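## Task

Take the sticky-note block off the desk and put it on the counter. The task fails if any desk carton lands on the floor, or if the robot falls or is left leaning.

## Robot and tools

Robot: the LinearBot, an omnidirectional base with a column about 1.7 m high. A carriage rides the column (lift_m) and holds two identical six-joint arms, each with a two-finger gripper. Arm bases sit about 0.57 m + lift_m above the floor, and carriage parts hang roughly 0.15 m below them. Reach is 0.78 m from the shoulder but only about 0.38 m downward from the arm base. The hand is about 0.16 m long, 0.1 m wide (0.14 m open); fingertips are about 0.005 m thick in the closing direction and 0.02 m wide. The wrist camera sticks out 0.11 m to one side of joint 6. Parked joints 1 to 6: 0, 0.05, 0.05, 1.45, 0, 0; parked, the robot is about 0.85 m wide and 0.65 m long.

Cameras: carriage_camera (fixed, forward, tilted about 20 degrees down), left_wrist_camera and right_wrist_camera (looking past the fingertips).

Frames (metres): base frame has its origin on the floor below the base centre, x forward, y left, z up. left_hand and right_hand are the midpoint between each hand's pads in this frame; quat_wxyz rotates base axes into hand axes (hand z along the fingers, y the opening direction; upward hand with joints 1, 5, 6 at 0 is (1, 0, 0, 0)). base_odometry is in the odometry frame (the base frame at scene start), counts wheel turns only, so slip and drift creep in; heading in rad, left positive, -3.142 to 3.142.

Tool move: one action. base is an object with exactly one key, each a relative offset from where the base last reported itself: translate_m (forward +, -2 to 2 m), strafe_m (left +, -2 to 2 m) or rotate_rad (counter-clockwise +, -6.3 to 6.3). joints is one object for both arms, keyed by joint name, each an absolute target: lift_m 0 to 1; left_/right_joint1_rad -2.617 to 3.054 (turn about vertical, 0 forward, + left); joint2_rad 0 to 3.141 (shoulder: 0 upper arm back and level, 1.57 vertical, 3.14 forward level); joint3_rad 0 to 3.141 (elbow, 0 folded, 3.14 straight); joint4_rad -1.57 to 1.57 (wrist pitch, + raises fingertips); joint5_rad -1.57 to 1.57 (wrist yaw, + turns fingertips right); joint6_rad -2.094 to 2.094 (roll, + clockwise seen from forearm); left_/right_gripper_m 0 to 0.093 (pad gap). Done tolerances: lift 0.004, j1 0.02, j2 0.105, j3 0.06, j4 0.04, j5 0.025, j6 0.02, gripper 0.004. Omitted joints keep their previous target. speeds caps this action only: translate_m/strafe_m 0.02 to 0.5 m/s, rotate_rad 0.05 to 1.57 rad/s, lift_m 0.08 to 0.25 m/s (maxima are defaults). min_time_s 0.1 to 8 s sets a minimum duration for arm and gripper motions, giving straighter paths. Actions last at most 15 s; base drives time out at 14 s. cameras lists images to return (null or ["all"] = all, [] = none). An unknown key makes the call invalid; an out-of-range value gets it refused, and a refusal or stop cancels the later move, wait and finished_scene calls in that reply.

Tool wait: seconds 0 to 10, plus cameras; nothing new is commanded. zoom_image: camera plus region [x0, y0, x1, y1] in pixels from the top-left, at most 504 by 504, on that camera's latest image. finished_scene: scene, the current number (1 to 3); irreversible, and the goal must hold with the robot left alone.

Results: pictures names images in order (frames may lag the state slightly). move reads done or the worst status. base_status/joint_status words: done (base: wheels turned as commanded, even if slipping), off_target (resting short, maybe still pushing), contact_stop and time_out (target dropped, holding), not_followed (arm targets withheld by the self-collision check; may retry later), limit_stop_at_motor_heat (resend target). on_its_own lists uncommanded behaviour (held at = target). motor_effort is percent of max, + toward higher values, bracket = peak; falling lift effort while lowering means a hand rests on something. Joint torques: joints 1 to 3 wrap at ±28 N m. Gripper on a hard part reads up to 0.005 m under its width (some grip read up to 0.002 over); empty and closed reads 0.000 to 0.003. Full force comes about 0.005 m below first-touch reading; soft items crush. Open well above the reading to release.

Cautions: reported hand positions can be high, especially far out; about 1 kg sags a level hand 7 to 25 cm. Arm moves of 0.1 m or more can stray a few cm. Arms have no contact stop and spring to target once freed. Never let the arms strike or squeeze each other; to untangle, first resend one arm its readings with joint 1 swung away, then the other. The base detects contact only at the wheels, late or not at all; back off about 0.2 m to free it, and never reverse under a table edge into the column. Tipping risk grows with a high carriage, outstretched or loaded arms (about 1.5 kg per hand forward can topple it), pushing, or abrupt stops; only images show a lean. Motors heat with outstretched arms or loads, even while idle thinking: MOTOR HOT at 75 °C, and at 100 °C the arm drops (OVER-TEMPERATURE FAULT for 30 to 60 s); park to cool. The robot holds its last command while you think. Avoid drops, releasing moving objects, slams and hard pushes, and keep desk cartons on the desk. Loose objects may occasionally get nudged.

Each tool is called by a JSON object that holds its "name" and its "arguments".

## Session

{"name": "move", "arguments": {}}

Scene clock: 0.00 s.
Joint torques (N m): no reading
base_odometry: x=+0.000 y=+0.000 heading=+0.000
base_status: not commanded
joint_positions: lift_m=+0.300 left_joint1_rad=-0.010 left_joint2_rad=+0.044 left_joint3_rad=+0.048 left_joint4_rad=+1.430 left_joint5_rad=-0.008 left_joint6_rad=-0.004 left_gripper_m=+0.09396 right_joint1_rad=-0.011 right_joint2_rad=+0.047 right_joint3_rad=+0.039 right_joint4_rad=+1.421 right_joint5_rad=-0.003 right_joint6_rad=-0.048 right_gripper_m=+0.09396
joint_status: not commanded
motor_effort: lift_m=+29 drive_wheels=-1
left_hand: x=+0.2675 y=+0.3100 z=+1.2842 quat_wxyz=(+0.998, -0.004, +0.069, -0.007) (m; base frame)
right_hand: x=+0.2731 y=-0.3089 z=+1.2813 quat_wxyz=(+0.996, -0.003, +0.079, -0.029) (m; base frame)
pictures: carriage_camera, left_wrist_camera, right_wrist_camera
Images, in order (width x height): carriage_camera 504x504, left_wrist_camera 504x504, right_wrist_camera 504x504.

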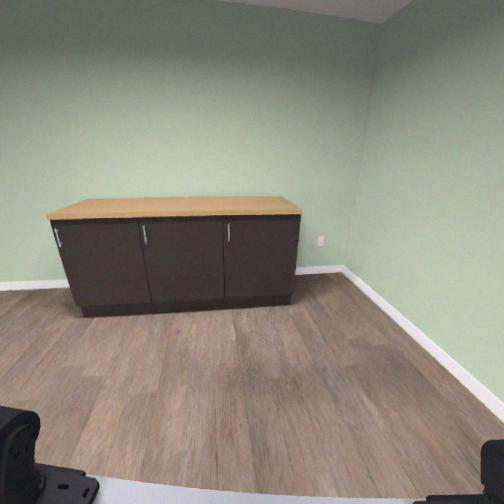

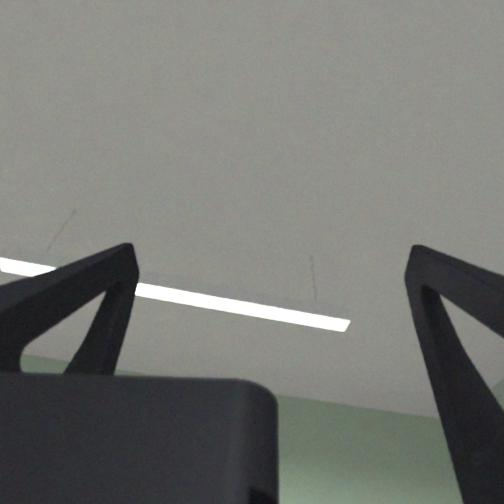

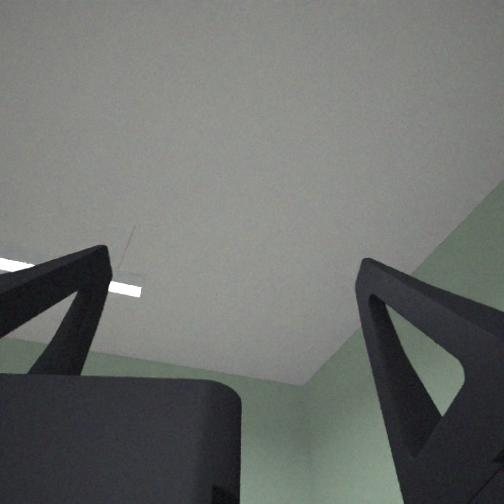

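{"name": "move", "arguments": {"base": {"rotate_rad": 1.2}, "cameras": ["carriage_camera"]}}

{"name": "move", "arguments": {"base": {"rotate_rad": 1.2}, "cameras": ["carriage_camera"]}}

{"name": "move", "arguments": {"base": {"rotate_rad": 1.2}, "cameras": ["carriage_camera"]}}

Scene clock: 7.67 s.
Joint torques (N m): left_arm=[0.61 4.3 5.93 -0.22 -0.1 -0.04] | right_arm=[-0.08 4.22 7.24 -0.04 0 -0.12]
move: done
base_odometry: x=+0.000 y=+0.000 heading=+1.200
base_status: done
joint_positions: lift_m=+0.300 left_joint1_rad=-0.010 left_joint2_rad=+0.044 left_joint3_rad=+0.048 left_joint4_rad=+1.430 left_joint5_rad=-0.008 left_joint6_rad=-0.004 left_gripper_m=+0.09396 right_joint1_rad=-0.011 right_joint2_rad=+0.047 right_joint3_rad=+0.039 right_joint4_rad=+1.420 right_joint5_rad=-0.003 right_joint6_rad=-0.048 right_gripper_m=+0.09396
joint_status: not commanded
motor_effort: lift_m=+30(30) drive_wheels=+6(20)
left_hand: x=+0.2675 y=+0.3100 z=+1.2842 quat_wxyz=(+0.998, -0.004, +0.069, -0.007) (m; base frame)
right_hand: x=+0.2733 y=-0.3089 z=+1.2813 quat_wxyz=(+0.996, -0.003, +0.079, -0.029) (m; base frame)
pictures: carriage_camera
Images, in order (width x height): carriage_camera 504x504.

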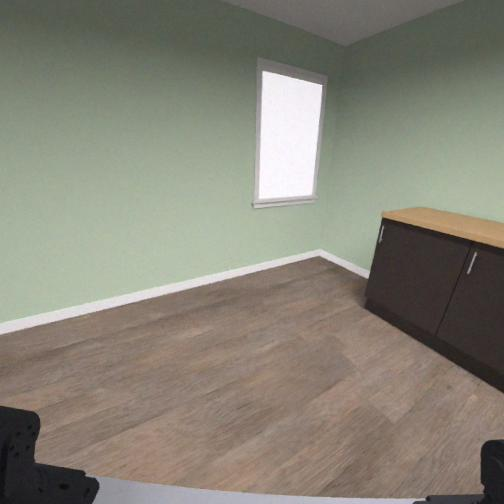

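Scene clock: 10.43 s.
Joint torques (N m): left_arm=[0.69 4.3 6.01 -0.21 -0.15 -0.04] | right_arm=[-0.01 4.27 7.23 -0.03 0 -0.11]
move: done
base_odometry: x=+0.000 y=+0.000 heading=+2.399
base_status: done
joint_positions: lift_m=+0.300 left_joint1_rad=-0.010 left_joint2_rad=+0.044 left_joint3_rad=+0.048 left_joint4_rad=+1.429 left_joint5_rad=-0.008 left_joint6_rad=-0.004 left_gripper_m=+0.09397 right_joint1_rad=-0.011 right_joint2_rad=+0.047 right_joint3_rad=+0.039 right_joint4_rad=+1.420 right_joint5_rad=-0.003 right_joint6_rad=-0.048 right_gripper_m=+0.09397
joint_status: not commanded
motor_effort: lift_m=+30(30) drive_wheels=+6(13)
left_hand: x=+0.2676 y=+0.3100 z=+1.2841 quat_wxyz=(+0.998, -0.004, +0.069, -0.007) (m; base frame)
right_hand: x=+0.2734 y=-0.3089 z=+1.2813 quat_wxyz=(+0.996, -0.003, +0.079, -0.029) (m; base frame)
pictures: carriage_camera
Images, in order (width x height): carriage_camera 504x504.

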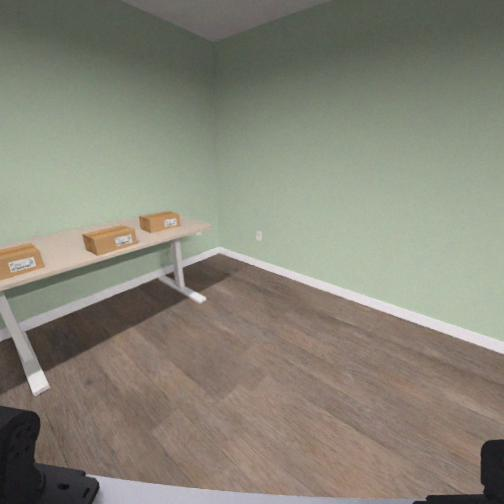

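Scene clock: 13.20 s.
Joint torques (N m): left_arm=[0.59 4.29 6 -0.2 -0.12 -0.05] | right_arm=[-0.02 4.23 7.19 -0.04 -0.01 -0.11]
move: done
base_odometry: x=+0.000 y=+0.000 heading=-2.685
base_status: done
joint_positions: lift_m=+0.300 left_joint1_rad=-0.010 left_joint2_rad=+0.044 left_joint3_rad=+0.048 left_joint4_rad=+1.429 left_joint5_rad=-0.008 left_joint6_rad=-0.004 left_gripper_m=+0.09398 right_joint1_rad=-0.011 right_joint2_rad=+0.047 right_joint3_rad=+0.039 right_joint4_rad=+1.419 right_joint5_rad=-0.003 right_joint6_rad=-0.048 right_gripper_m=+0.09398
joint_status: not commanded
motor_effort: lift_m=+30(30) drive_wheels=+7(14)
left_hand: x=+0.2676 y=+0.3100 z=+1.2841 quat_wxyz=(+0.998, -0.004, +0.069, -0.007) (m; base frame)
right_hand: x=+0.2734 y=-0.3089 z=+1.2813 quat_wxyz=(+0.996, -0.003, +0.079, -0.029) (m; base frame)
pictures: carriage_camera
Images, in order (width x height): carriage_camera 504x504.

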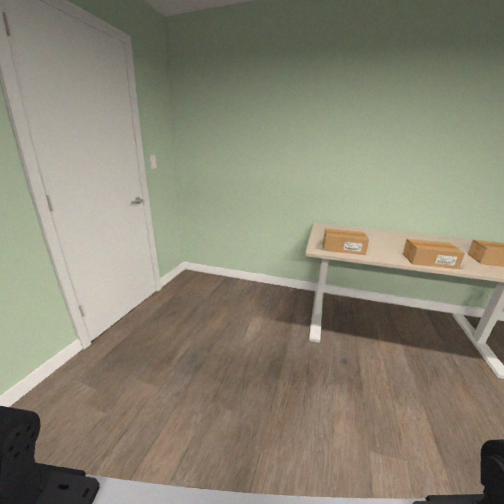

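{"name": "move", "arguments": {"base": {"rotate_rad": -0.456}, "joints": {"lift_m": 0.6}, "cameras": ["carriage_camera"]}}

Scene clock: 20.00 s.
Joint torques (N m): left_arm=[0.58 4.36 5.98 -0.19 -0.12 -0.05] | right_arm=[-0.02 4.29 7.19 -0.05 0 -0.12]
move: done
base_odometry: x=+0.000 y=+0.000 heading=-3.139
base_status: done
joint_positions: lift_m=+0.600 left_joint1_rad=-0.010 left_joint2_rad=+0.044 left_joint3_rad=+0.048 left_joint4_rad=+1.428 left_joint5_rad=-0.008 left_joint6_rad=-0.004 left_gripper_m=+0.09398 right_joint1_rad=-0.011 right_joint2_rad=+0.047 right_joint3_rad=+0.039 right_joint4_rad=+1.420 right_joint5_rad=-0.003 right_joint6_rad=-0.048 right_gripper_m=+0.09398
joint_status: all done
motor_effort: lift_m=+31(37) drive_wheels=-19(21)
left_hand: x=+0.2678 y=+0.3100 z=+1.5840 quat_wxyz=(+0.998, -0.004, +0.069, -0.007) (m; base frame)
right_hand: x=+0.2734 y=-0.3089 z=+1.5812 quat_wxyz=(+0.996, -0.003, +0.079, -0.029) (m; base frame)
pictures: carriage_camera
Images, in order (width x height): carriage_camera 504x504.

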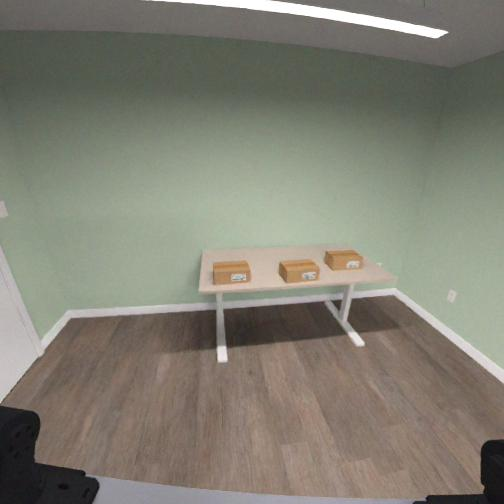

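{"name": "zoom_image", "arguments": {"camera": "carriage_camera", "region": [180, 220, 410, 370]}}

Scaled by 2.191 from the camera's 504x504 image, which has a finer 720x720 frame.

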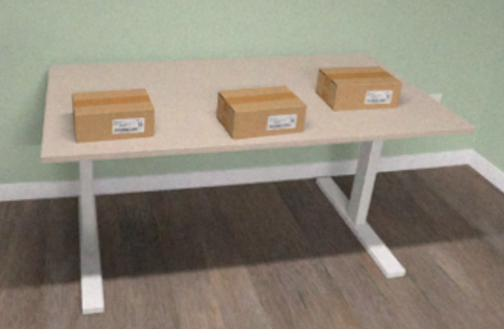

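{"name": "move", "arguments": {"base": {"translate_m": 0.7}, "joints": {"lift_m": 0.8}, "cameras": ["carriage_camera"]}}

{"name": "zoom_image", "arguments": {"camera": "carriage_camera", "region": [120, 200, 504, 470]}}

Scene clock: 42.13 s.
Joint torques (N m): left_arm=[0.61 4.27 6 -0.21 -0.12 -0.05] | right_arm=[-0.01 4.26 7.2 -0.02 0 -0.13]
move: done
base_odometry: x=-0.700 y=-0.003 heading=-3.138
base_status: done
joint_positions: lift_m=+0.800 left_joint1_rad=-0.010 left_joint2_rad=+0.044 left_joint3_rad=+0.048 left_joint4_rad=+1.428 left_joint5_rad=-0.008 left_joint6_rad=-0.004 left_gripper_m=+0.09398 right_joint1_rad=-0.011 right_joint2_rad=+0.047 right_joint3_rad=+0.039 right_joint4_rad=+1.418 right_joint5_rad=-0.003 right_joint6_rad=-0.048 right_gripper_m=+0.09398
joint_status: all done
motor_effort: lift_m=+31(38) drive_wheels=-12(29)
left_hand: x=+0.2678 y=+0.3100 z=+1.7840 quat_wxyz=(+0.998, -0.004, +0.069, -0.007) (m; base frame)
right_hand: x=+0.2738 y=-0.3090 z=+1.7811 quat_wxyz=(+0.996, -0.003, +0.080, -0.029) (m; base frame)
pictures: carriage_camera
Images, in order (width x height): carriage_camera 504x504.

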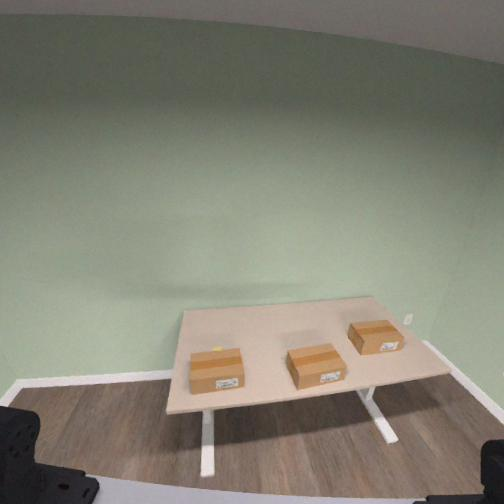

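Scaled by 1.312 from the camera's 504x504 image, which has a finer 720x720 frame.

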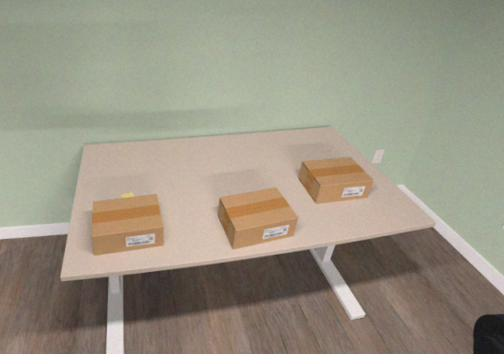

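{"name": "move", "arguments": {"joints": {"left_joint2_rad": 1.2, "left_joint3_rad": 1.2, "left_joint4_rad": 0.0}, "cameras": ["carriage_camera", "left_wrist_camera"]}}

{"name": "move", "arguments": {"joints": {"left_joint2_rad": 1.2, "left_joint3_rad": 1.2, "left_joint4_rad": -1.0}, "cameras": ["carriage_camera", "left_wrist_camera"]}}

{"name": "move", "arguments": {"joints": {"left_joint2_rad": 1.2, "left_joint3_rad": 0.6, "left_joint4_rad": -0.9}, "cameras": ["carriage_camera", "left_wrist_camera"]}}

{"name": "move", "arguments": {"joints": {"left_joint2_rad": 1.8, "left_joint3_rad": 1.2, "left_joint4_rad": -0.9}, "cameras": ["carriage_camera", "left_wrist_camera"]}}

Scene clock: 64.77 s.
Joint torques (N m): left_arm=[0.59 -4.55 10.93 2.41 -0.11 -0.05] | right_arm=[-0.03 4.27 7.15 -0.02 0.01 -0.12]
move: done
base_odometry: x=-0.700 y=-0.003 heading=-3.138
base_status: not commanded
joint_positions: lift_m=+0.800 left_joint1_rad=-0.010 left_joint2_rad=+1.195 left_joint3_rad=+1.174 left_joint4_rad=+0.022 left_joint5_rad=-0.008 left_joint6_rad=-0.004 left_gripper_m=+0.09398 right_joint1_rad=-0.011 right_joint2_rad=+0.047 right_joint3_rad=+0.039 right_joint4_rad=+1.418 right_joint5_rad=-0.003 right_joint6_rad=-0.048 right_gripper_m=+0.09398
joint_status: all done
motor_effort: lift_m=+31(31) drive_wheels=-10(12)
left_hand: x=+0.6479 y=+0.3062 z=+1.7686 quat_wxyz=(+0.707, -0.001, +0.707, -0.002) (m; base frame)
right_hand: x=+0.2738 y=-0.3090 z=+1.7811 quat_wxyz=(+0.996, -0.003, +0.080, -0.029) (m; base frame)
pictures: carriage_camera, left_wrist_camera
Images, in order (width x height): carriage_camera 504x504, left_wrist_camera 504x504.

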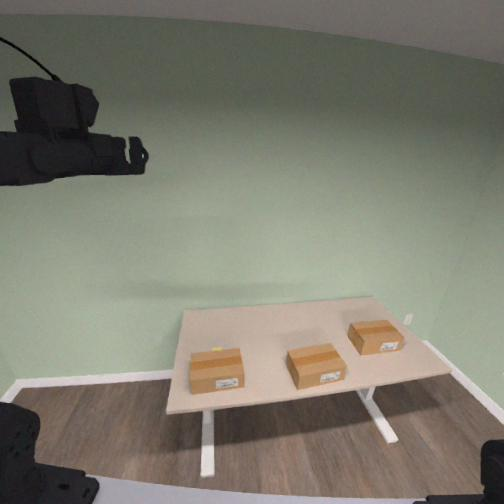

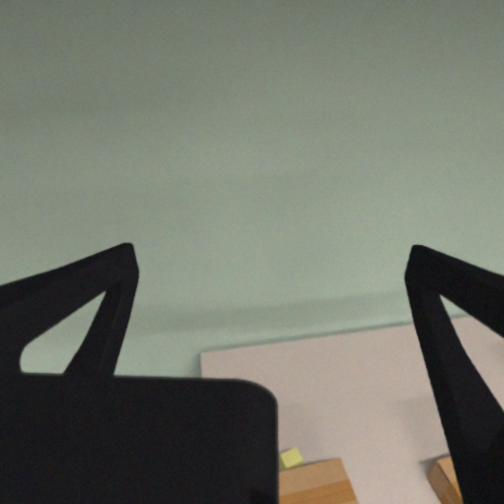

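Scene clock: 66.33 s.
Joint torques (N m): left_arm=[0.58 -3.97 9.96 1.76 -0.11 -0.07] | right_arm=[-0.05 4.27 7.17 -0.01 0.01 -0.11]
move: done
base_odometry: x=-0.700 y=-0.003 heading=-3.138
base_status: not commanded
joint_positions: lift_m=+0.800 left_joint1_rad=-0.010 left_joint2_rad=+1.195 left_joint3_rad=+1.177 left_joint4_rad=-0.981 left_joint5_rad=-0.008 left_joint6_rad=-0.004 left_gripper_m=+0.09398 right_joint1_rad=-0.011 right_joint2_rad=+0.047 right_joint3_rad=+0.039 right_joint4_rad=+1.418 right_joint5_rad=-0.003 right_joint6_rad=-0.048 right_gripper_m=+0.09398
joint_status: all done
motor_effort: lift_m=+31(31) drive_wheels=-11(12)
left_hand: x=+0.5350 y=+0.3073 z=+1.5625 quat_wxyz=(+0.282, +0.002, +0.959, +0.002) (m; base frame)
right_hand: x=+0.2738 y=-0.3090 z=+1.7811 quat_wxyz=(+0.996, -0.003, +0.080, -0.029) (m; base frame)
pictures: carriage_camera, left_wrist_camera
Images, in order (width x height): carriage_camera 504x504, left_wrist_camera 504x504.

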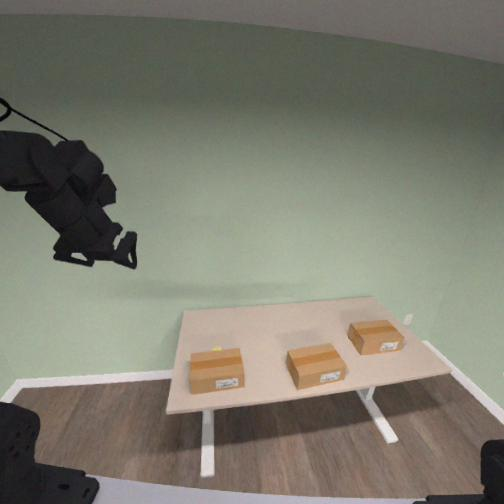

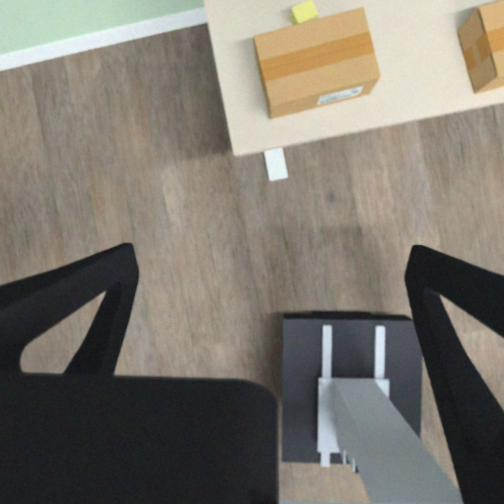

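Scene clock: 67.67 s.
Joint torques (N m): left_arm=[0.65 -3.11 5.61 0.91 -0.12 -0.05] | right_arm=[-0.01 4.29 7.16 -0.02 0.02 -0.12]
move: done
base_odometry: x=-0.700 y=-0.003 heading=-3.138
base_status: not commanded
joint_positions: lift_m=+0.800 left_joint1_rad=-0.010 left_joint2_rad=+1.196 left_joint3_rad=+0.611 left_joint4_rad=-0.912 left_joint5_rad=-0.008 left_joint6_rad=-0.004 left_gripper_m=+0.09398 right_joint1_rad=-0.011 right_joint2_rad=+0.047 right_joint3_rad=+0.039 right_joint4_rad=+1.418 right_joint5_rad=-0.003 right_joint6_rad=-0.048 right_gripper_m=+0.09398
joint_status: all done
motor_effort: lift_m=+31(31) drive_wheels=-12(13)
left_hand: x=+0.4116 y=+0.3086 z=+1.3830 quat_wxyz=(+0.037, +0.003, +0.999, +0.004) (m; base frame)
right_hand: x=+0.2738 y=-0.3090 z=+1.7811 quat_wxyz=(+0.996, -0.003, +0.080, -0.029) (m; base frame)
pictures: carriage_camera, left_wrist_camera
Images, in order (width x height): carriage_camera 504x504, left_wrist_camera 504x504.

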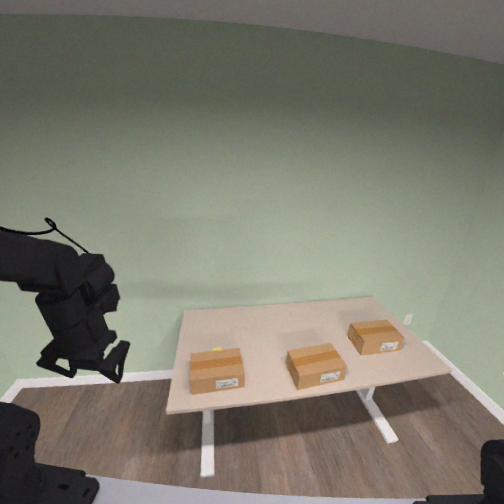

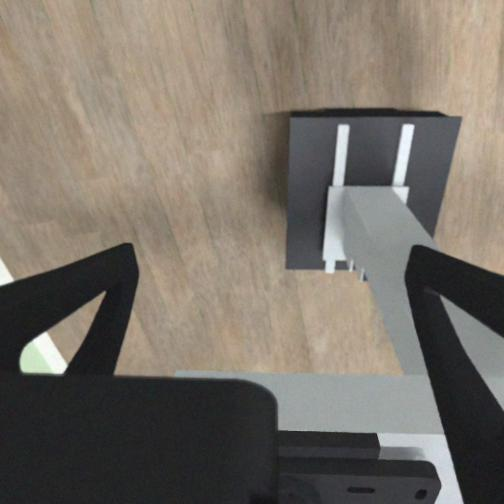

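Scene clock: 68.87 s.
Joint torques (N m): left_arm=[0.61 -8.49 8.84 0.7 -0.12 -0.06] | right_arm=[-0.05 4.3 7.19 -0.03 0.01 -0.11]
move: done
base_odometry: x=-0.700 y=-0.003 heading=-3.138
base_status: not commanded
joint_positions: lift_m=+0.800 left_joint1_rad=-0.010 left_joint2_rad=+1.786 left_joint3_rad=+1.178 left_joint4_rad=-0.896 left_joint5_rad=-0.008 left_joint6_rad=-0.004 left_gripper_m=+0.09398 right_joint1_rad=-0.011 right_joint2_rad=+0.047 right_joint3_rad=+0.039 right_joint4_rad=+1.418 right_joint5_rad=-0.003 right_joint6_rad=-0.048 right_gripper_m=+0.09398
joint_status: all done
motor_effort: lift_m=+31(31) drive_wheels=-9(12)
left_hand: x=+0.5611 y=+0.3071 z=+1.3898 quat_wxyz=(+0.034, +0.003, +0.999, +0.004) (m; base frame)
right_hand: x=+0.2738 y=-0.3090 z=+1.7811 quat_wxyz=(+0.996, -0.003, +0.080, -0.029) (m; base frame)
pictures: carriage_camera, left_wrist_camera
Images, in order (width x height): carriage_camera 504x504, left_wrist_camera 504x504.

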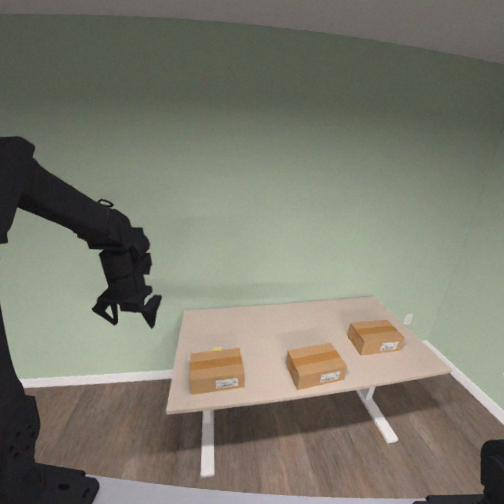

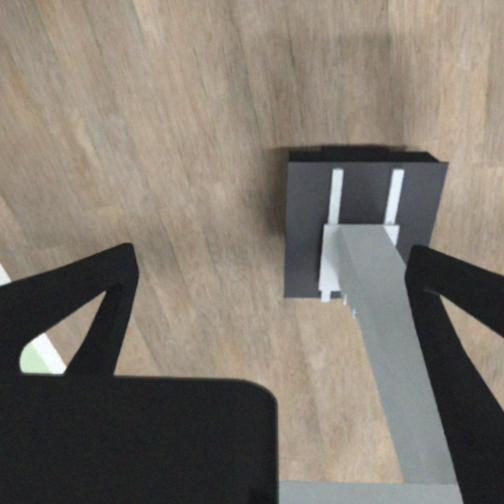

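{"name": "move", "arguments": {"base": {"rotate_rad": 0.154}, "joints": {"left_joint1_rad": 0.5}, "cameras": ["carriage_camera", "left_wrist_camera"]}}

{"name": "zoom_image", "arguments": {"camera": "carriage_camera", "region": [120, 250, 420, 500]}}

Scene clock: 147.10 s.
Joint torques (N m): left_arm=[0.31 -8.66 8.5 0.7 -0.1 -0.05] | right_arm=[-0.05 4.27 7.2 -0.03 0.02 -0.12]
move: done
base_odometry: x=-0.700 y=-0.003 heading=-2.984
base_status: done
joint_positions: lift_m=+0.800 left_joint1_rad=+0.503 left_joint2_rad=+1.787 left_joint3_rad=+1.182 left_joint4_rad=-0.895 left_joint5_rad=-0.010 left_joint6_rad=-0.004 left_gripper_m=+0.09398 right_joint1_rad=-0.011 right_joint2_rad=+0.047 right_joint3_rad=+0.039 right_joint4_rad=+1.418 right_joint5_rad=-0.003 right_joint6_rad=-0.048 right_gripper_m=+0.09398
joint_status: all done
motor_effort: lift_m=+31(31) drive_wheels=+6(10)
left_hand: x=+0.5209 y=+0.4696 z=+1.3907 quat_wxyz=(+0.033, -0.251, +0.967, +0.014) (m; base frame)
right_hand: x=+0.2737 y=-0.3089 z=+1.7811 quat_wxyz=(+0.996, -0.003, +0.080, -0.029) (m; base frame)
pictures: carriage_camera, left_wrist_camera
Images, in order (width x height): carriage_camera 504x504, left_wrist_camera 504x504.

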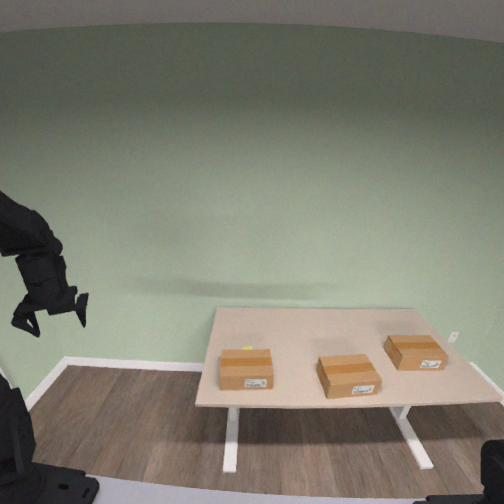

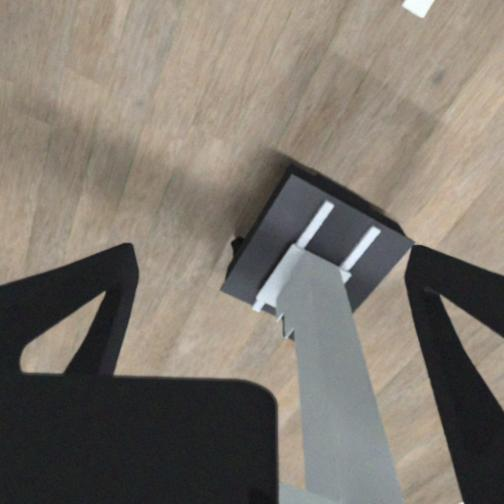

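Scaled by 1.680 from the camera's 504x504 image, which has a finer 720x720 frame.

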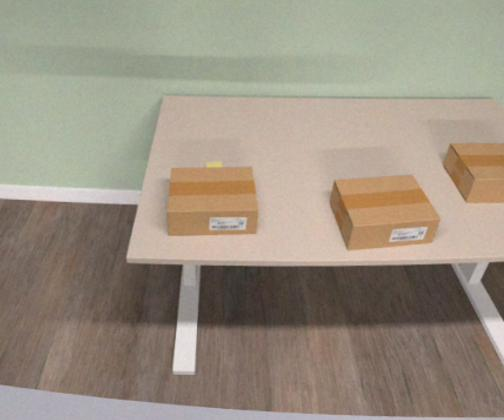

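{"name": "move", "arguments": {"joints": {"left_joint1_rad": 0.0, "left_joint2_rad": 2.988, "left_joint3_rad": 2.022, "left_joint4_rad": -0.605, "lift_m": 0.7}, "base": {"strafe_m": -0.285}, "cameras": ["carriage_camera", "left_wrist_camera"]}}

{"name": "move", "arguments": {"base": {"translate_m": 0.44}, "speeds": {"translate_m": 0.25}, "cameras": ["carriage_camera", "left_wrist_camera"]}}

Scene clock: 186.90 s.
Joint torques (N m): left_arm=[1.09 -15.72 7.09 0.66 -0.11 -0.06] | right_arm=[-0.06 4.29 7.2 -0.02 0.01 -0.12]
move: done
base_odometry: x=-0.745 y=+0.279 heading=-2.983
base_status: done
joint_positions: lift_m=+0.700 left_joint1_rad=-0.004 left_joint2_rad=+2.975 left_joint3_rad=+2.006 left_joint4_rad=-0.615 left_joint5_rad=-0.010 left_joint6_rad=-0.004 left_gripper_m=+0.09398 right_joint1_rad=-0.010 right_joint2_rad=+0.047 right_joint3_rad=+0.039 right_joint4_rad=+1.418 right_joint5_rad=-0.003 right_joint6_rad=-0.048 right_gripper_m=+0.09398
joint_status: all done
motor_effort: lift_m=+27(29) drive_wheels=-10(19)
left_hand: x=+0.6978 y=+0.3086 z=+0.9981 quat_wxyz=(-0.007, +0.000, +1.000, +0.005) (m; base frame)
right_hand: x=+0.2737 y=-0.3089 z=+1.6815 quat_wxyz=(+0.996, -0.003, +0.080, -0.029) (m; base frame)
pictures: carriage_camera, left_wrist_camera
Images, in order (width x height): carriage_camera 504x504, left_wrist_camera 504x504.

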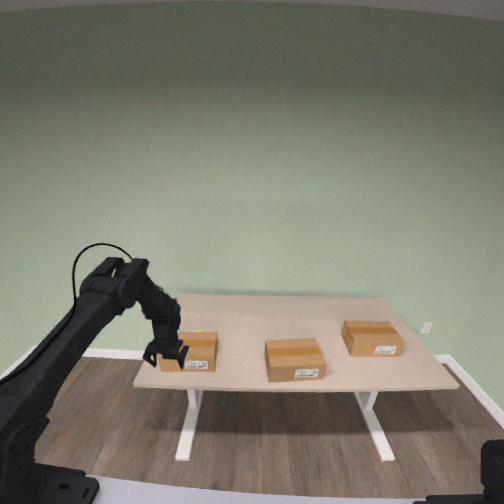

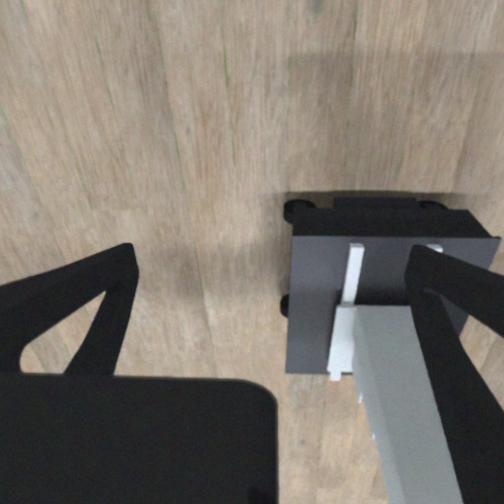

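Scene clock: 190.10 s.
Joint torques (N m): left_arm=[0.9 -15.77 6.99 0.59 -0.1 -0.03] | right_arm=[-0.1 4.26 7.19 -0.04 0.01 -0.12]
move: done
base_odometry: x=-1.180 y=+0.210 heading=-2.984
base_status: done
joint_positions: lift_m=+0.700 left_joint1_rad=-0.004 left_joint2_rad=+2.975 left_joint3_rad=+2.006 left_joint4_rad=-0.610 left_joint5_rad=-0.010 left_joint6_rad=-0.004 left_gripper_m=+0.09398 right_joint1_rad=-0.010 right_joint2_rad=+0.047 right_joint3_rad=+0.039 right_joint4_rad=+1.419 right_joint5_rad=-0.003 right_joint6_rad=-0.048 right_gripper_m=+0.09398
joint_status: not commanded
motor_effort: lift_m=+27(27) drive_wheels=-8(13)
left_hand: x=+0.6991 y=+0.3086 z=+0.9980 quat_wxyz=(-0.004, +0.000, +1.000, +0.005) (m; base frame)
right_hand: x=+0.2736 y=-0.3089 z=+1.6815 quat_wxyz=(+0.996, -0.003, +0.080, -0.029) (m; base frame)
pictures: carriage_camera, left_wrist_camera
Images, in order (width x height): carriage_camera 504x504, left_wrist_camera 504x504.

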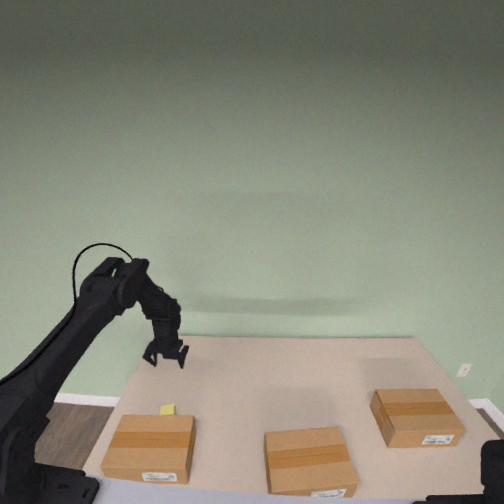

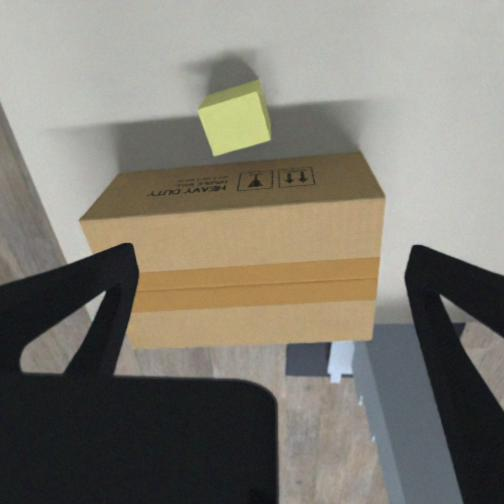

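{"name": "zoom_image", "arguments": {"camera": "left_wrist_camera", "region": [80, 30, 400, 350]}}

Scaled by 1.575 from the camera's 504x504 image, which has a finer 720x720 frame.

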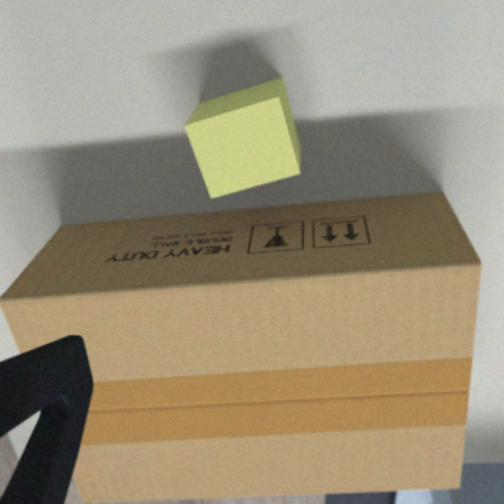

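{"name": "move", "arguments": {"joints": {"lift_m": 0.6, "left_joint6_rad": -0.3}, "cameras": ["carriage_camera", "left_wrist_camera"]}}

{"name": "zoom_image", "arguments": {"camera": "left_wrist_camera", "region": [80, 50, 440, 410]}}

{"name": "zoom_image", "arguments": {"camera": "carriage_camera", "region": [80, 250, 330, 500]}}

Scene clock: 247.63 s.
Joint torques (N m): left_arm=[1.05 -16.43 6.6 0.55 -0.12 -0.15] | right_arm=[-0.08 4.26 7.21 -0.03 0.01 -0.11]
move: done
base_odometry: x=-1.180 y=+0.210 heading=-2.984
base_status: not commanded
joint_positions: lift_m=+0.600 left_joint1_rad=-0.004 left_joint2_rad=+2.981 left_joint3_rad=+2.011 left_joint4_rad=-0.607 left_joint5_rad=-0.010 left_joint6_rad=-0.290 left_gripper_m=+0.09398 right_joint1_rad=-0.010 right_joint2_rad=+0.047 right_joint3_rad=+0.039 right_joint4_rad=+1.419 right_joint5_rad=-0.003 right_joint6_rad=-0.048 right_gripper_m=+0.09398
joint_status: all done
motor_effort: lift_m=+27(29) drive_wheels=+4(8)
left_hand: x=+0.7000 y=+0.3086 z=+0.8964 quat_wxyz=(-0.002, -0.142, +0.990, +0.005) (m; base frame)
right_hand: x=+0.2736 y=-0.3089 z=+1.5814 quat_wxyz=(+0.996, -0.003, +0.080, -0.029) (m; base frame)
pictures: carriage_camera, left_wrist_camera
Images, in order (width x height): carriage_camera 504x504, left_wrist_camera 504x504.

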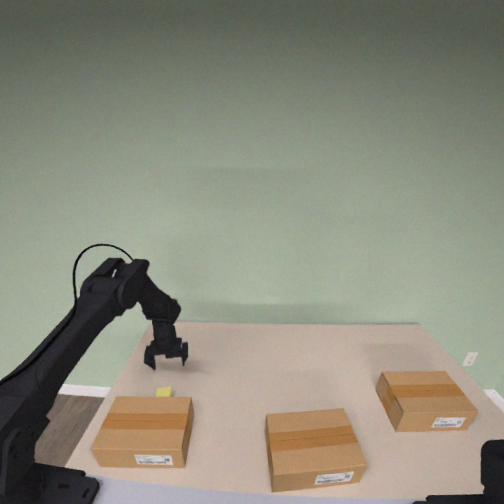

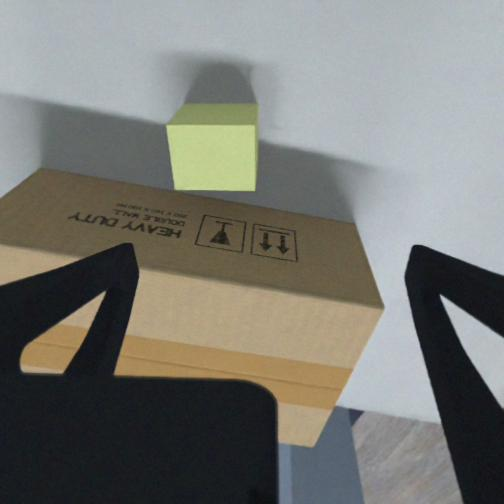

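Scaled by 1.400 from the camera's 504x504 image, which has a finer 720x720 frame.

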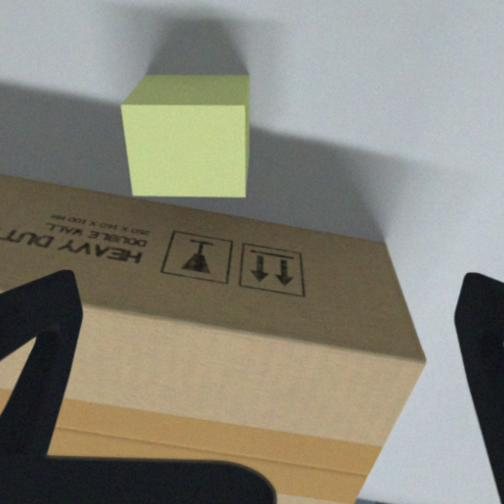

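Scaled by 2.016 from the camera's 504x504 image, which has a finer 720x720 frame.

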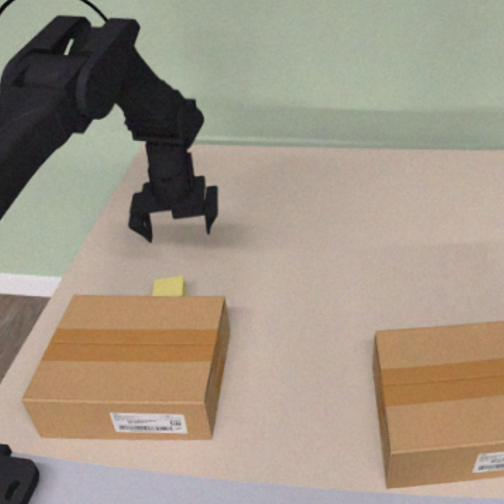

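{"name": "move", "arguments": {"base": {"translate_m": -0.024}, "cameras": []}}

{"name": "move", "arguments": {"base": {"strafe_m": 0.024}, "cameras": ["carriage_camera", "left_wrist_camera"]}}

{"name": "zoom_image", "arguments": {"camera": "left_wrist_camera", "region": [80, 50, 440, 410]}}

Scene clock: 284.33 s.
Joint torques (N m): left_arm=[0.91 -16.43 6.49 0.54 -0.13 -0.14] | right_arm=[-0.12 4.31 7.21 -0.06 0.02 -0.12]
move: done
base_odometry: x=-1.156 y=+0.214 heading=-2.984
base_status: done
joint_positions: lift_m=+0.600 left_joint1_rad=-0.004 left_joint2_rad=+2.981 left_joint3_rad=+2.011 left_joint4_rad=-0.606 left_joint5_rad=-0.010 left_joint6_rad=-0.291 left_gripper_m=+0.09398 right_joint1_rad=-0.010 right_joint2_rad=+0.047 right_joint3_rad=+0.039 right_joint4_rad=+1.422 right_joint5_rad=-0.003 right_joint6_rad=-0.048 right_gripper_m=+0.09398
joint_status: not commanded
motor_effort: lift_m=+28(28) drive_wheels=-5(16)
left_hand: x=+0.7003 y=+0.3086 z=+0.8964 quat_wxyz=(-0.002, -0.143, +0.990, +0.005) (m; base frame)
right_hand: x=+0.2729 y=-0.3089 z=+1.5816 quat_wxyz=(+0.997, -0.003, +0.078, -0.029) (m; base frame)
pictures: none
No camera images: "cameras" was empty.

Scene clock: 285.33 s.
Joint torques (N m): left_arm=[0.68 -16.44 6.46 0.55 -0.12 -0.14] | right_arm=[-0.03 4.26 7.19 -0.07 0.01 -0.12]
move: done
base_odometry: x=-1.153 y=+0.191 heading=-2.985
base_status: done
joint_positions: lift_m=+0.600 left_joint1_rad=+0.001 left_joint2_rad=+2.981 left_joint3_rad=+2.011 left_joint4_rad=-0.606 left_joint5_rad=-0.010 left_joint6_rad=-0.292 left_gripper_m=+0.09398 right_joint1_rad=-0.011 right_joint2_rad=+0.047 right_joint3_rad=+0.039 right_joint4_rad=+1.422 right_joint5_rad=-0.003 right_joint6_rad=-0.048 right_gripper_m=+0.09398
joint_status: not commanded
motor_effort: lift_m=+28(28) drive_wheels=+4(10)
left_hand: x=+0.7002 y=+0.3109 z=+0.8964 quat_wxyz=(-0.002, -0.146, +0.989, +0.005) (m; base frame)
right_hand: x=+0.2729 y=-0.3089 z=+1.5816 quat_wxyz=(+0.996, -0.003, +0.078, -0.029) (m; base frame)
pictures: carriage_camera, left_wrist_camera
Images, in order (width x height): carriage_camera 504x504, left_wrist_camera 504x504.

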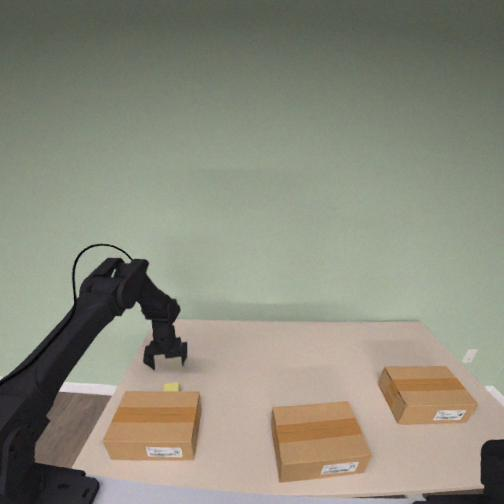

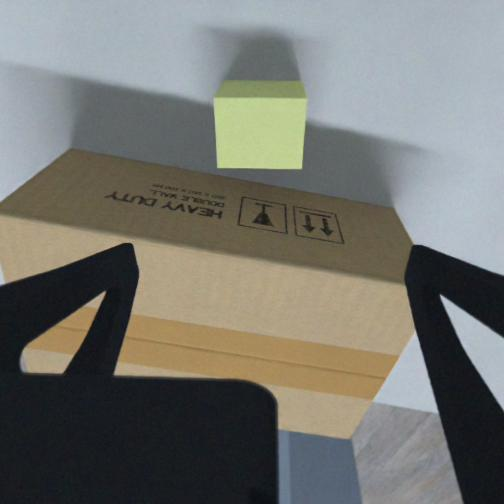

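Scaled by 1.400 from the camera's 504x504 image, which has a finer 720x720 frame.

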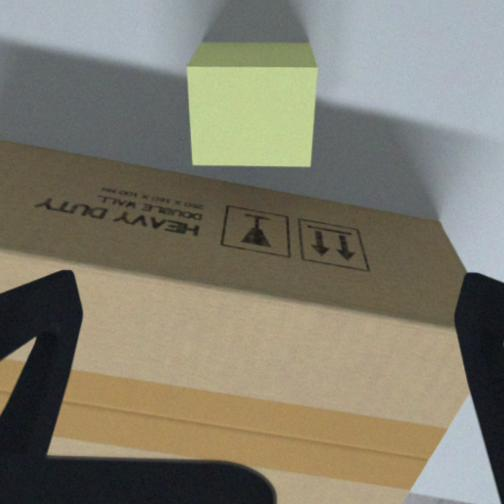

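{"name": "move", "arguments": {"joints": {"lift_m": 0.52}, "cameras": ["carriage_camera", "left_wrist_camera"]}}

{"name": "zoom_image", "arguments": {"camera": "carriage_camera", "region": [80, 250, 330, 500]}}

Scene clock: 293.50 s.
Joint torques (N m): left_arm=[0.34 -16.39 6.32 0.56 -0.12 -0.14] | right_arm=[-0.03 4.3 7.2 -0.08 0.01 -0.12]
move: done
base_odometry: x=-1.153 y=+0.191 heading=-2.985
base_status: not commanded
joint_positions: lift_m=+0.520 left_joint1_rad=+0.001 left_joint2_rad=+2.981 left_joint3_rad=+2.013 left_joint4_rad=-0.604 left_joint5_rad=-0.010 left_joint6_rad=-0.292 left_gripper_m=+0.09398 right_joint1_rad=-0.011 right_joint2_rad=+0.047 right_joint3_rad=+0.039 right_joint4_rad=+1.422 right_joint5_rad=-0.003 right_joint6_rad=-0.048 right_gripper_m=+0.09398
joint_status: all done
motor_effort: lift_m=+27(29) drive_wheels=+4(6)
left_hand: x=+0.7012 y=+0.3109 z=+0.8166 quat_wxyz=(+0.000, -0.146, +0.989, +0.005) (m; base frame)
right_hand: x=+0.2729 y=-0.3089 z=+1.5016 quat_wxyz=(+0.996, -0.003, +0.078, -0.029) (m; base frame)
pictures: carriage_camera, left_wrist_camera
Images, in order (width x height): carriage_camera 504x504, left_wrist_camera 504x504.

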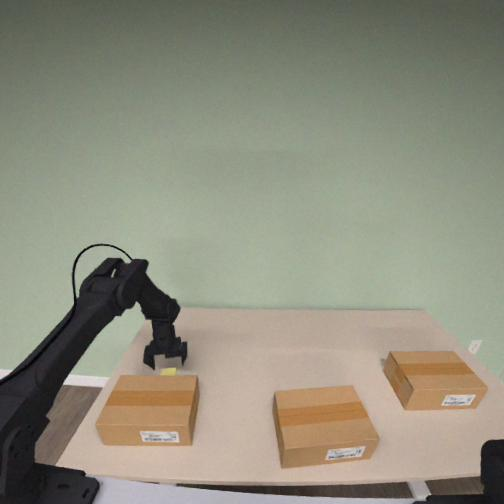

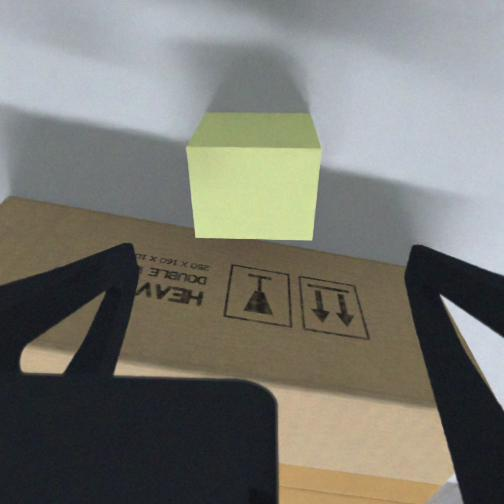

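Scaled by 2.016 from the camera's 504x504 image, which has a finer 720x720 frame.

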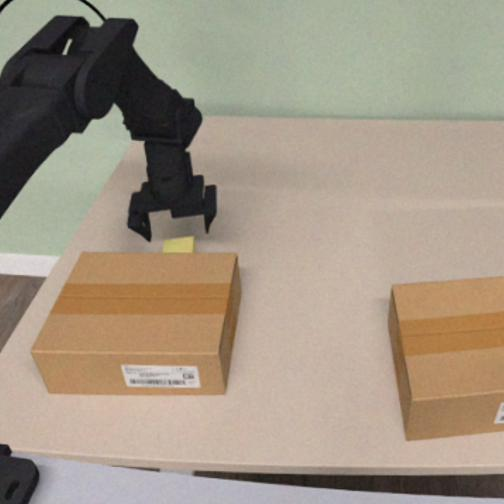

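{"name": "move", "arguments": {"joints": {"left_joint1_rad": 0.021}, "cameras": []}}

{"name": "move", "arguments": {"joints": {"lift_m": 0.465}, "speeds": {"lift_m": 0.08}, "cameras": ["carriage_camera", "left_wrist_camera"]}}

{"name": "zoom_image", "arguments": {"camera": "carriage_camera", "region": [80, 250, 330, 500]}}

Scene clock: 308.83 s.
Joint torques (N m): left_arm=[0.79 -16.35 6.38 0.53 -0.13 -0.15] | right_arm=[-0.09 4.27 7.16 -0.08 0 -0.12]
move: done
base_odometry: x=-1.153 y=+0.191 heading=-2.985
base_status: not commanded
joint_positions: lift_m=+0.520 left_joint1_rad=+0.019 left_joint2_rad=+2.981 left_joint3_rad=+2.013 left_joint4_rad=-0.604 left_joint5_rad=-0.010 left_joint6_rad=-0.292 left_gripper_m=+0.09398 right_joint1_rad=-0.011 right_joint2_rad=+0.047 right_joint3_rad=+0.039 right_joint4_rad=+1.422 right_joint5_rad=-0.003 right_joint6_rad=-0.048 right_gripper_m=+0.09398
joint_status: all done
motor_effort: lift_m=+28(28) drive_wheels=+5(5)
left_hand: x=+0.7011 y=+0.3195 z=+0.8166 quat_wxyz=(+0.000, -0.155, +0.988, +0.005) (m; base frame)
right_hand: x=+0.2729 y=-0.3089 z=+1.5016 quat_wxyz=(+0.996, -0.003, +0.078, -0.029) (m; base frame)
pictures: none
No camera images: "cameras" was empty.

Scene clock: 309.90 s.
Joint torques (N m): left_arm=[0.75 -16.51 6.15 0.55 -0.12 -0.13] | right_arm=[-0.02 4.29 7.19 -0.08 0.02 -0.11]
move: done
base_odometry: x=-1.153 y=+0.191 heading=-2.985
base_status: not commanded
joint_positions: lift_m=+0.465 left_joint1_rad=+0.019 left_joint2_rad=+2.982 left_joint3_rad=+2.014 left_joint4_rad=-0.604 left_joint5_rad=-0.010 left_joint6_rad=-0.292 left_gripper_m=+0.09398 right_joint1_rad=-0.011 right_joint2_rad=+0.047 right_joint3_rad=+0.039 right_joint4_rad=+1.422 right_joint5_rad=-0.003 right_joint6_rad=-0.048 right_gripper_m=+0.09398
joint_status: all done
motor_effort: lift_m=+28(28) drive_wheels=+5(6)
left_hand: x=+0.7014 y=+0.3195 z=+0.7615 quat_wxyz=(+0.000, -0.155, +0.988, +0.005) (m; base frame)
right_hand: x=+0.2729 y=-0.3089 z=+1.4466 quat_wxyz=(+0.996, -0.003, +0.078, -0.029) (m; base frame)
pictures: carriage_camera, left_wrist_camera
Images, in order (width x height): carriage_camera 504x504, left_wrist_camera 504x504.

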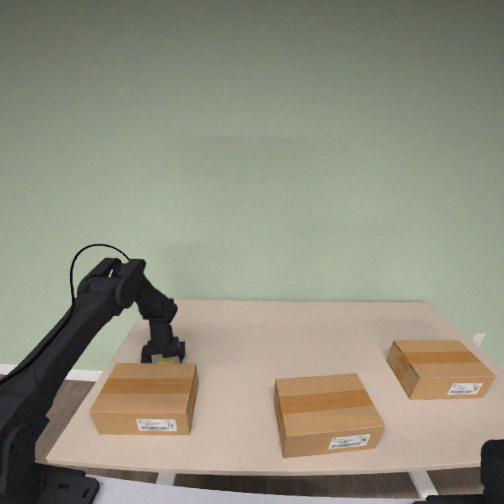

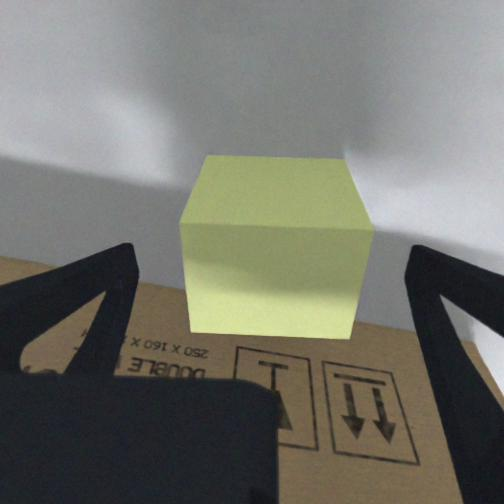

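Scaled by 2.016 from the camera's 504x504 image, which has a finer 720x720 frame.

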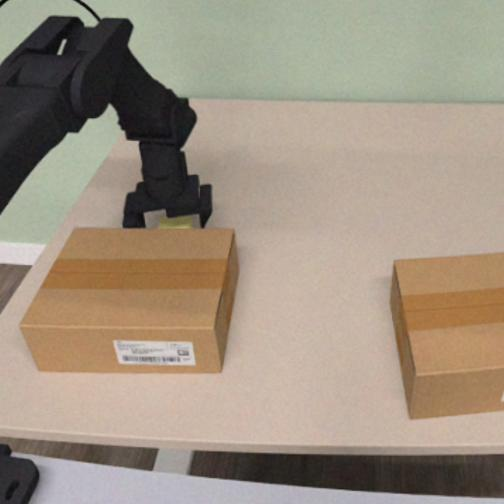

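{"name": "move", "arguments": {"joints": {"lift_m": 0.447}, "speeds": {"lift_m": 0.08}, "cameras": []}}

{"name": "move", "arguments": {"joints": {"left_gripper_m": 0.045}, "min_time_s": 1.5, "cameras": ["carriage_camera", "left_wrist_camera"]}}

Scene clock: 317.17 s.
Joint torques (N m): left_arm=[0.76 -16.73 5.97 0.52 -0.12 -0.15] | right_arm=[-0.05 4.29 7.17 -0.08 0.01 -0.12]
move: done
base_odometry: x=-1.153 y=+0.191 heading=-2.985
base_status: not commanded
joint_positions: lift_m=+0.447 left_joint1_rad=+0.019 left_joint2_rad=+2.983 left_joint3_rad=+2.015 left_joint4_rad=-0.604 left_joint5_rad=-0.010 left_joint6_rad=-0.292 left_gripper_m=+0.09398 right_joint1_rad=-0.011 right_joint2_rad=+0.047 right_joint3_rad=+0.039 right_joint4_rad=+1.422 right_joint5_rad=-0.003 right_joint6_rad=-0.048 right_gripper_m=+0.09398
joint_status: all done
motor_effort: lift_m=+27(29) drive_wheels=+3(7)
left_hand: x=+0.7013 y=+0.3195 z=+0.7431 quat_wxyz=(+0.000, -0.155, +0.988, +0.005) (m; base frame)
right_hand: x=+0.2729 y=-0.3089 z=+1.4286 quat_wxyz=(+0.996, -0.003, +0.078, -0.029) (m; base frame)
pictures: none
No camera images: "cameras" was empty.

Scene clock: 318.97 s.
Joint torques (N m): left_arm=[0.7 -16.62 6.09 0.54 -0.13 -0.15] | right_arm=[-0.05 4.29 7.21 -0.07 0.01 -0.12]
move: off_target
base_odometry: x=-1.153 y=+0.191 heading=-2.985
base_status: not commanded
joint_positions: lift_m=+0.447 left_joint1_rad=+0.019 left_joint2_rad=+2.983 left_joint3_rad=+2.015 left_joint4_rad=-0.604 left_joint5_rad=-0.010 left_joint6_rad=-0.292 left_gripper_m=+0.05112 right_joint1_rad=-0.011 right_joint2_rad=+0.047 right_joint3_rad=+0.039 right_joint4_rad=+1.422 right_joint5_rad=-0.003 right_joint6_rad=-0.048 right_gripper_m=+0.09398
joint_status: left_gripper_m off_target (ended at +0.05115, target +0.04500)
motor_effort: lift_m=+27(27) drive_wheels=+5(6)
left_hand: x=+0.7013 y=+0.3195 z=+0.7431 quat_wxyz=(+0.000, -0.155, +0.988, +0.005) (m; base frame)
right_hand: x=+0.2729 y=-0.3089 z=+1.4286 quat_wxyz=(+0.996, -0.003, +0.078, -0.029) (m; base frame)
pictures: carriage_camera, left_wrist_camera
Images, in order (width x height): carriage_camera 504x504, left_wrist_camera 504x504.

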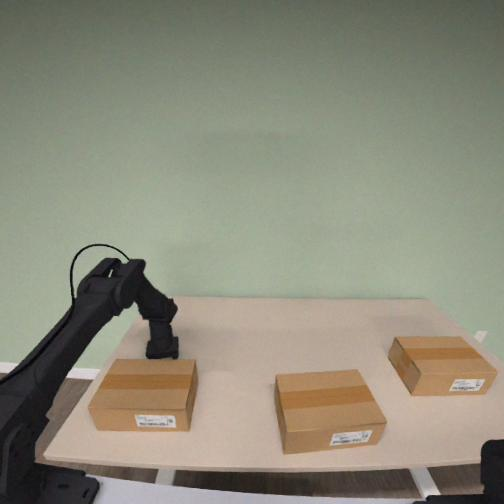

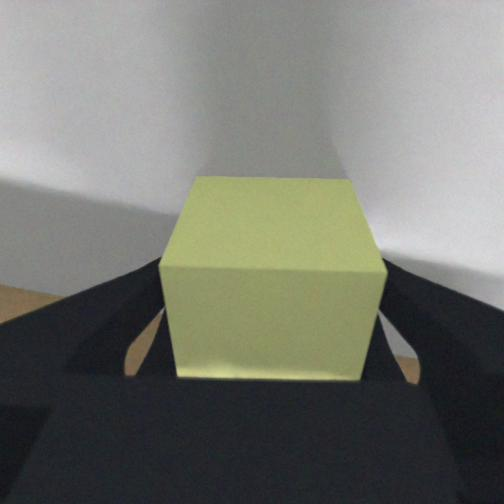

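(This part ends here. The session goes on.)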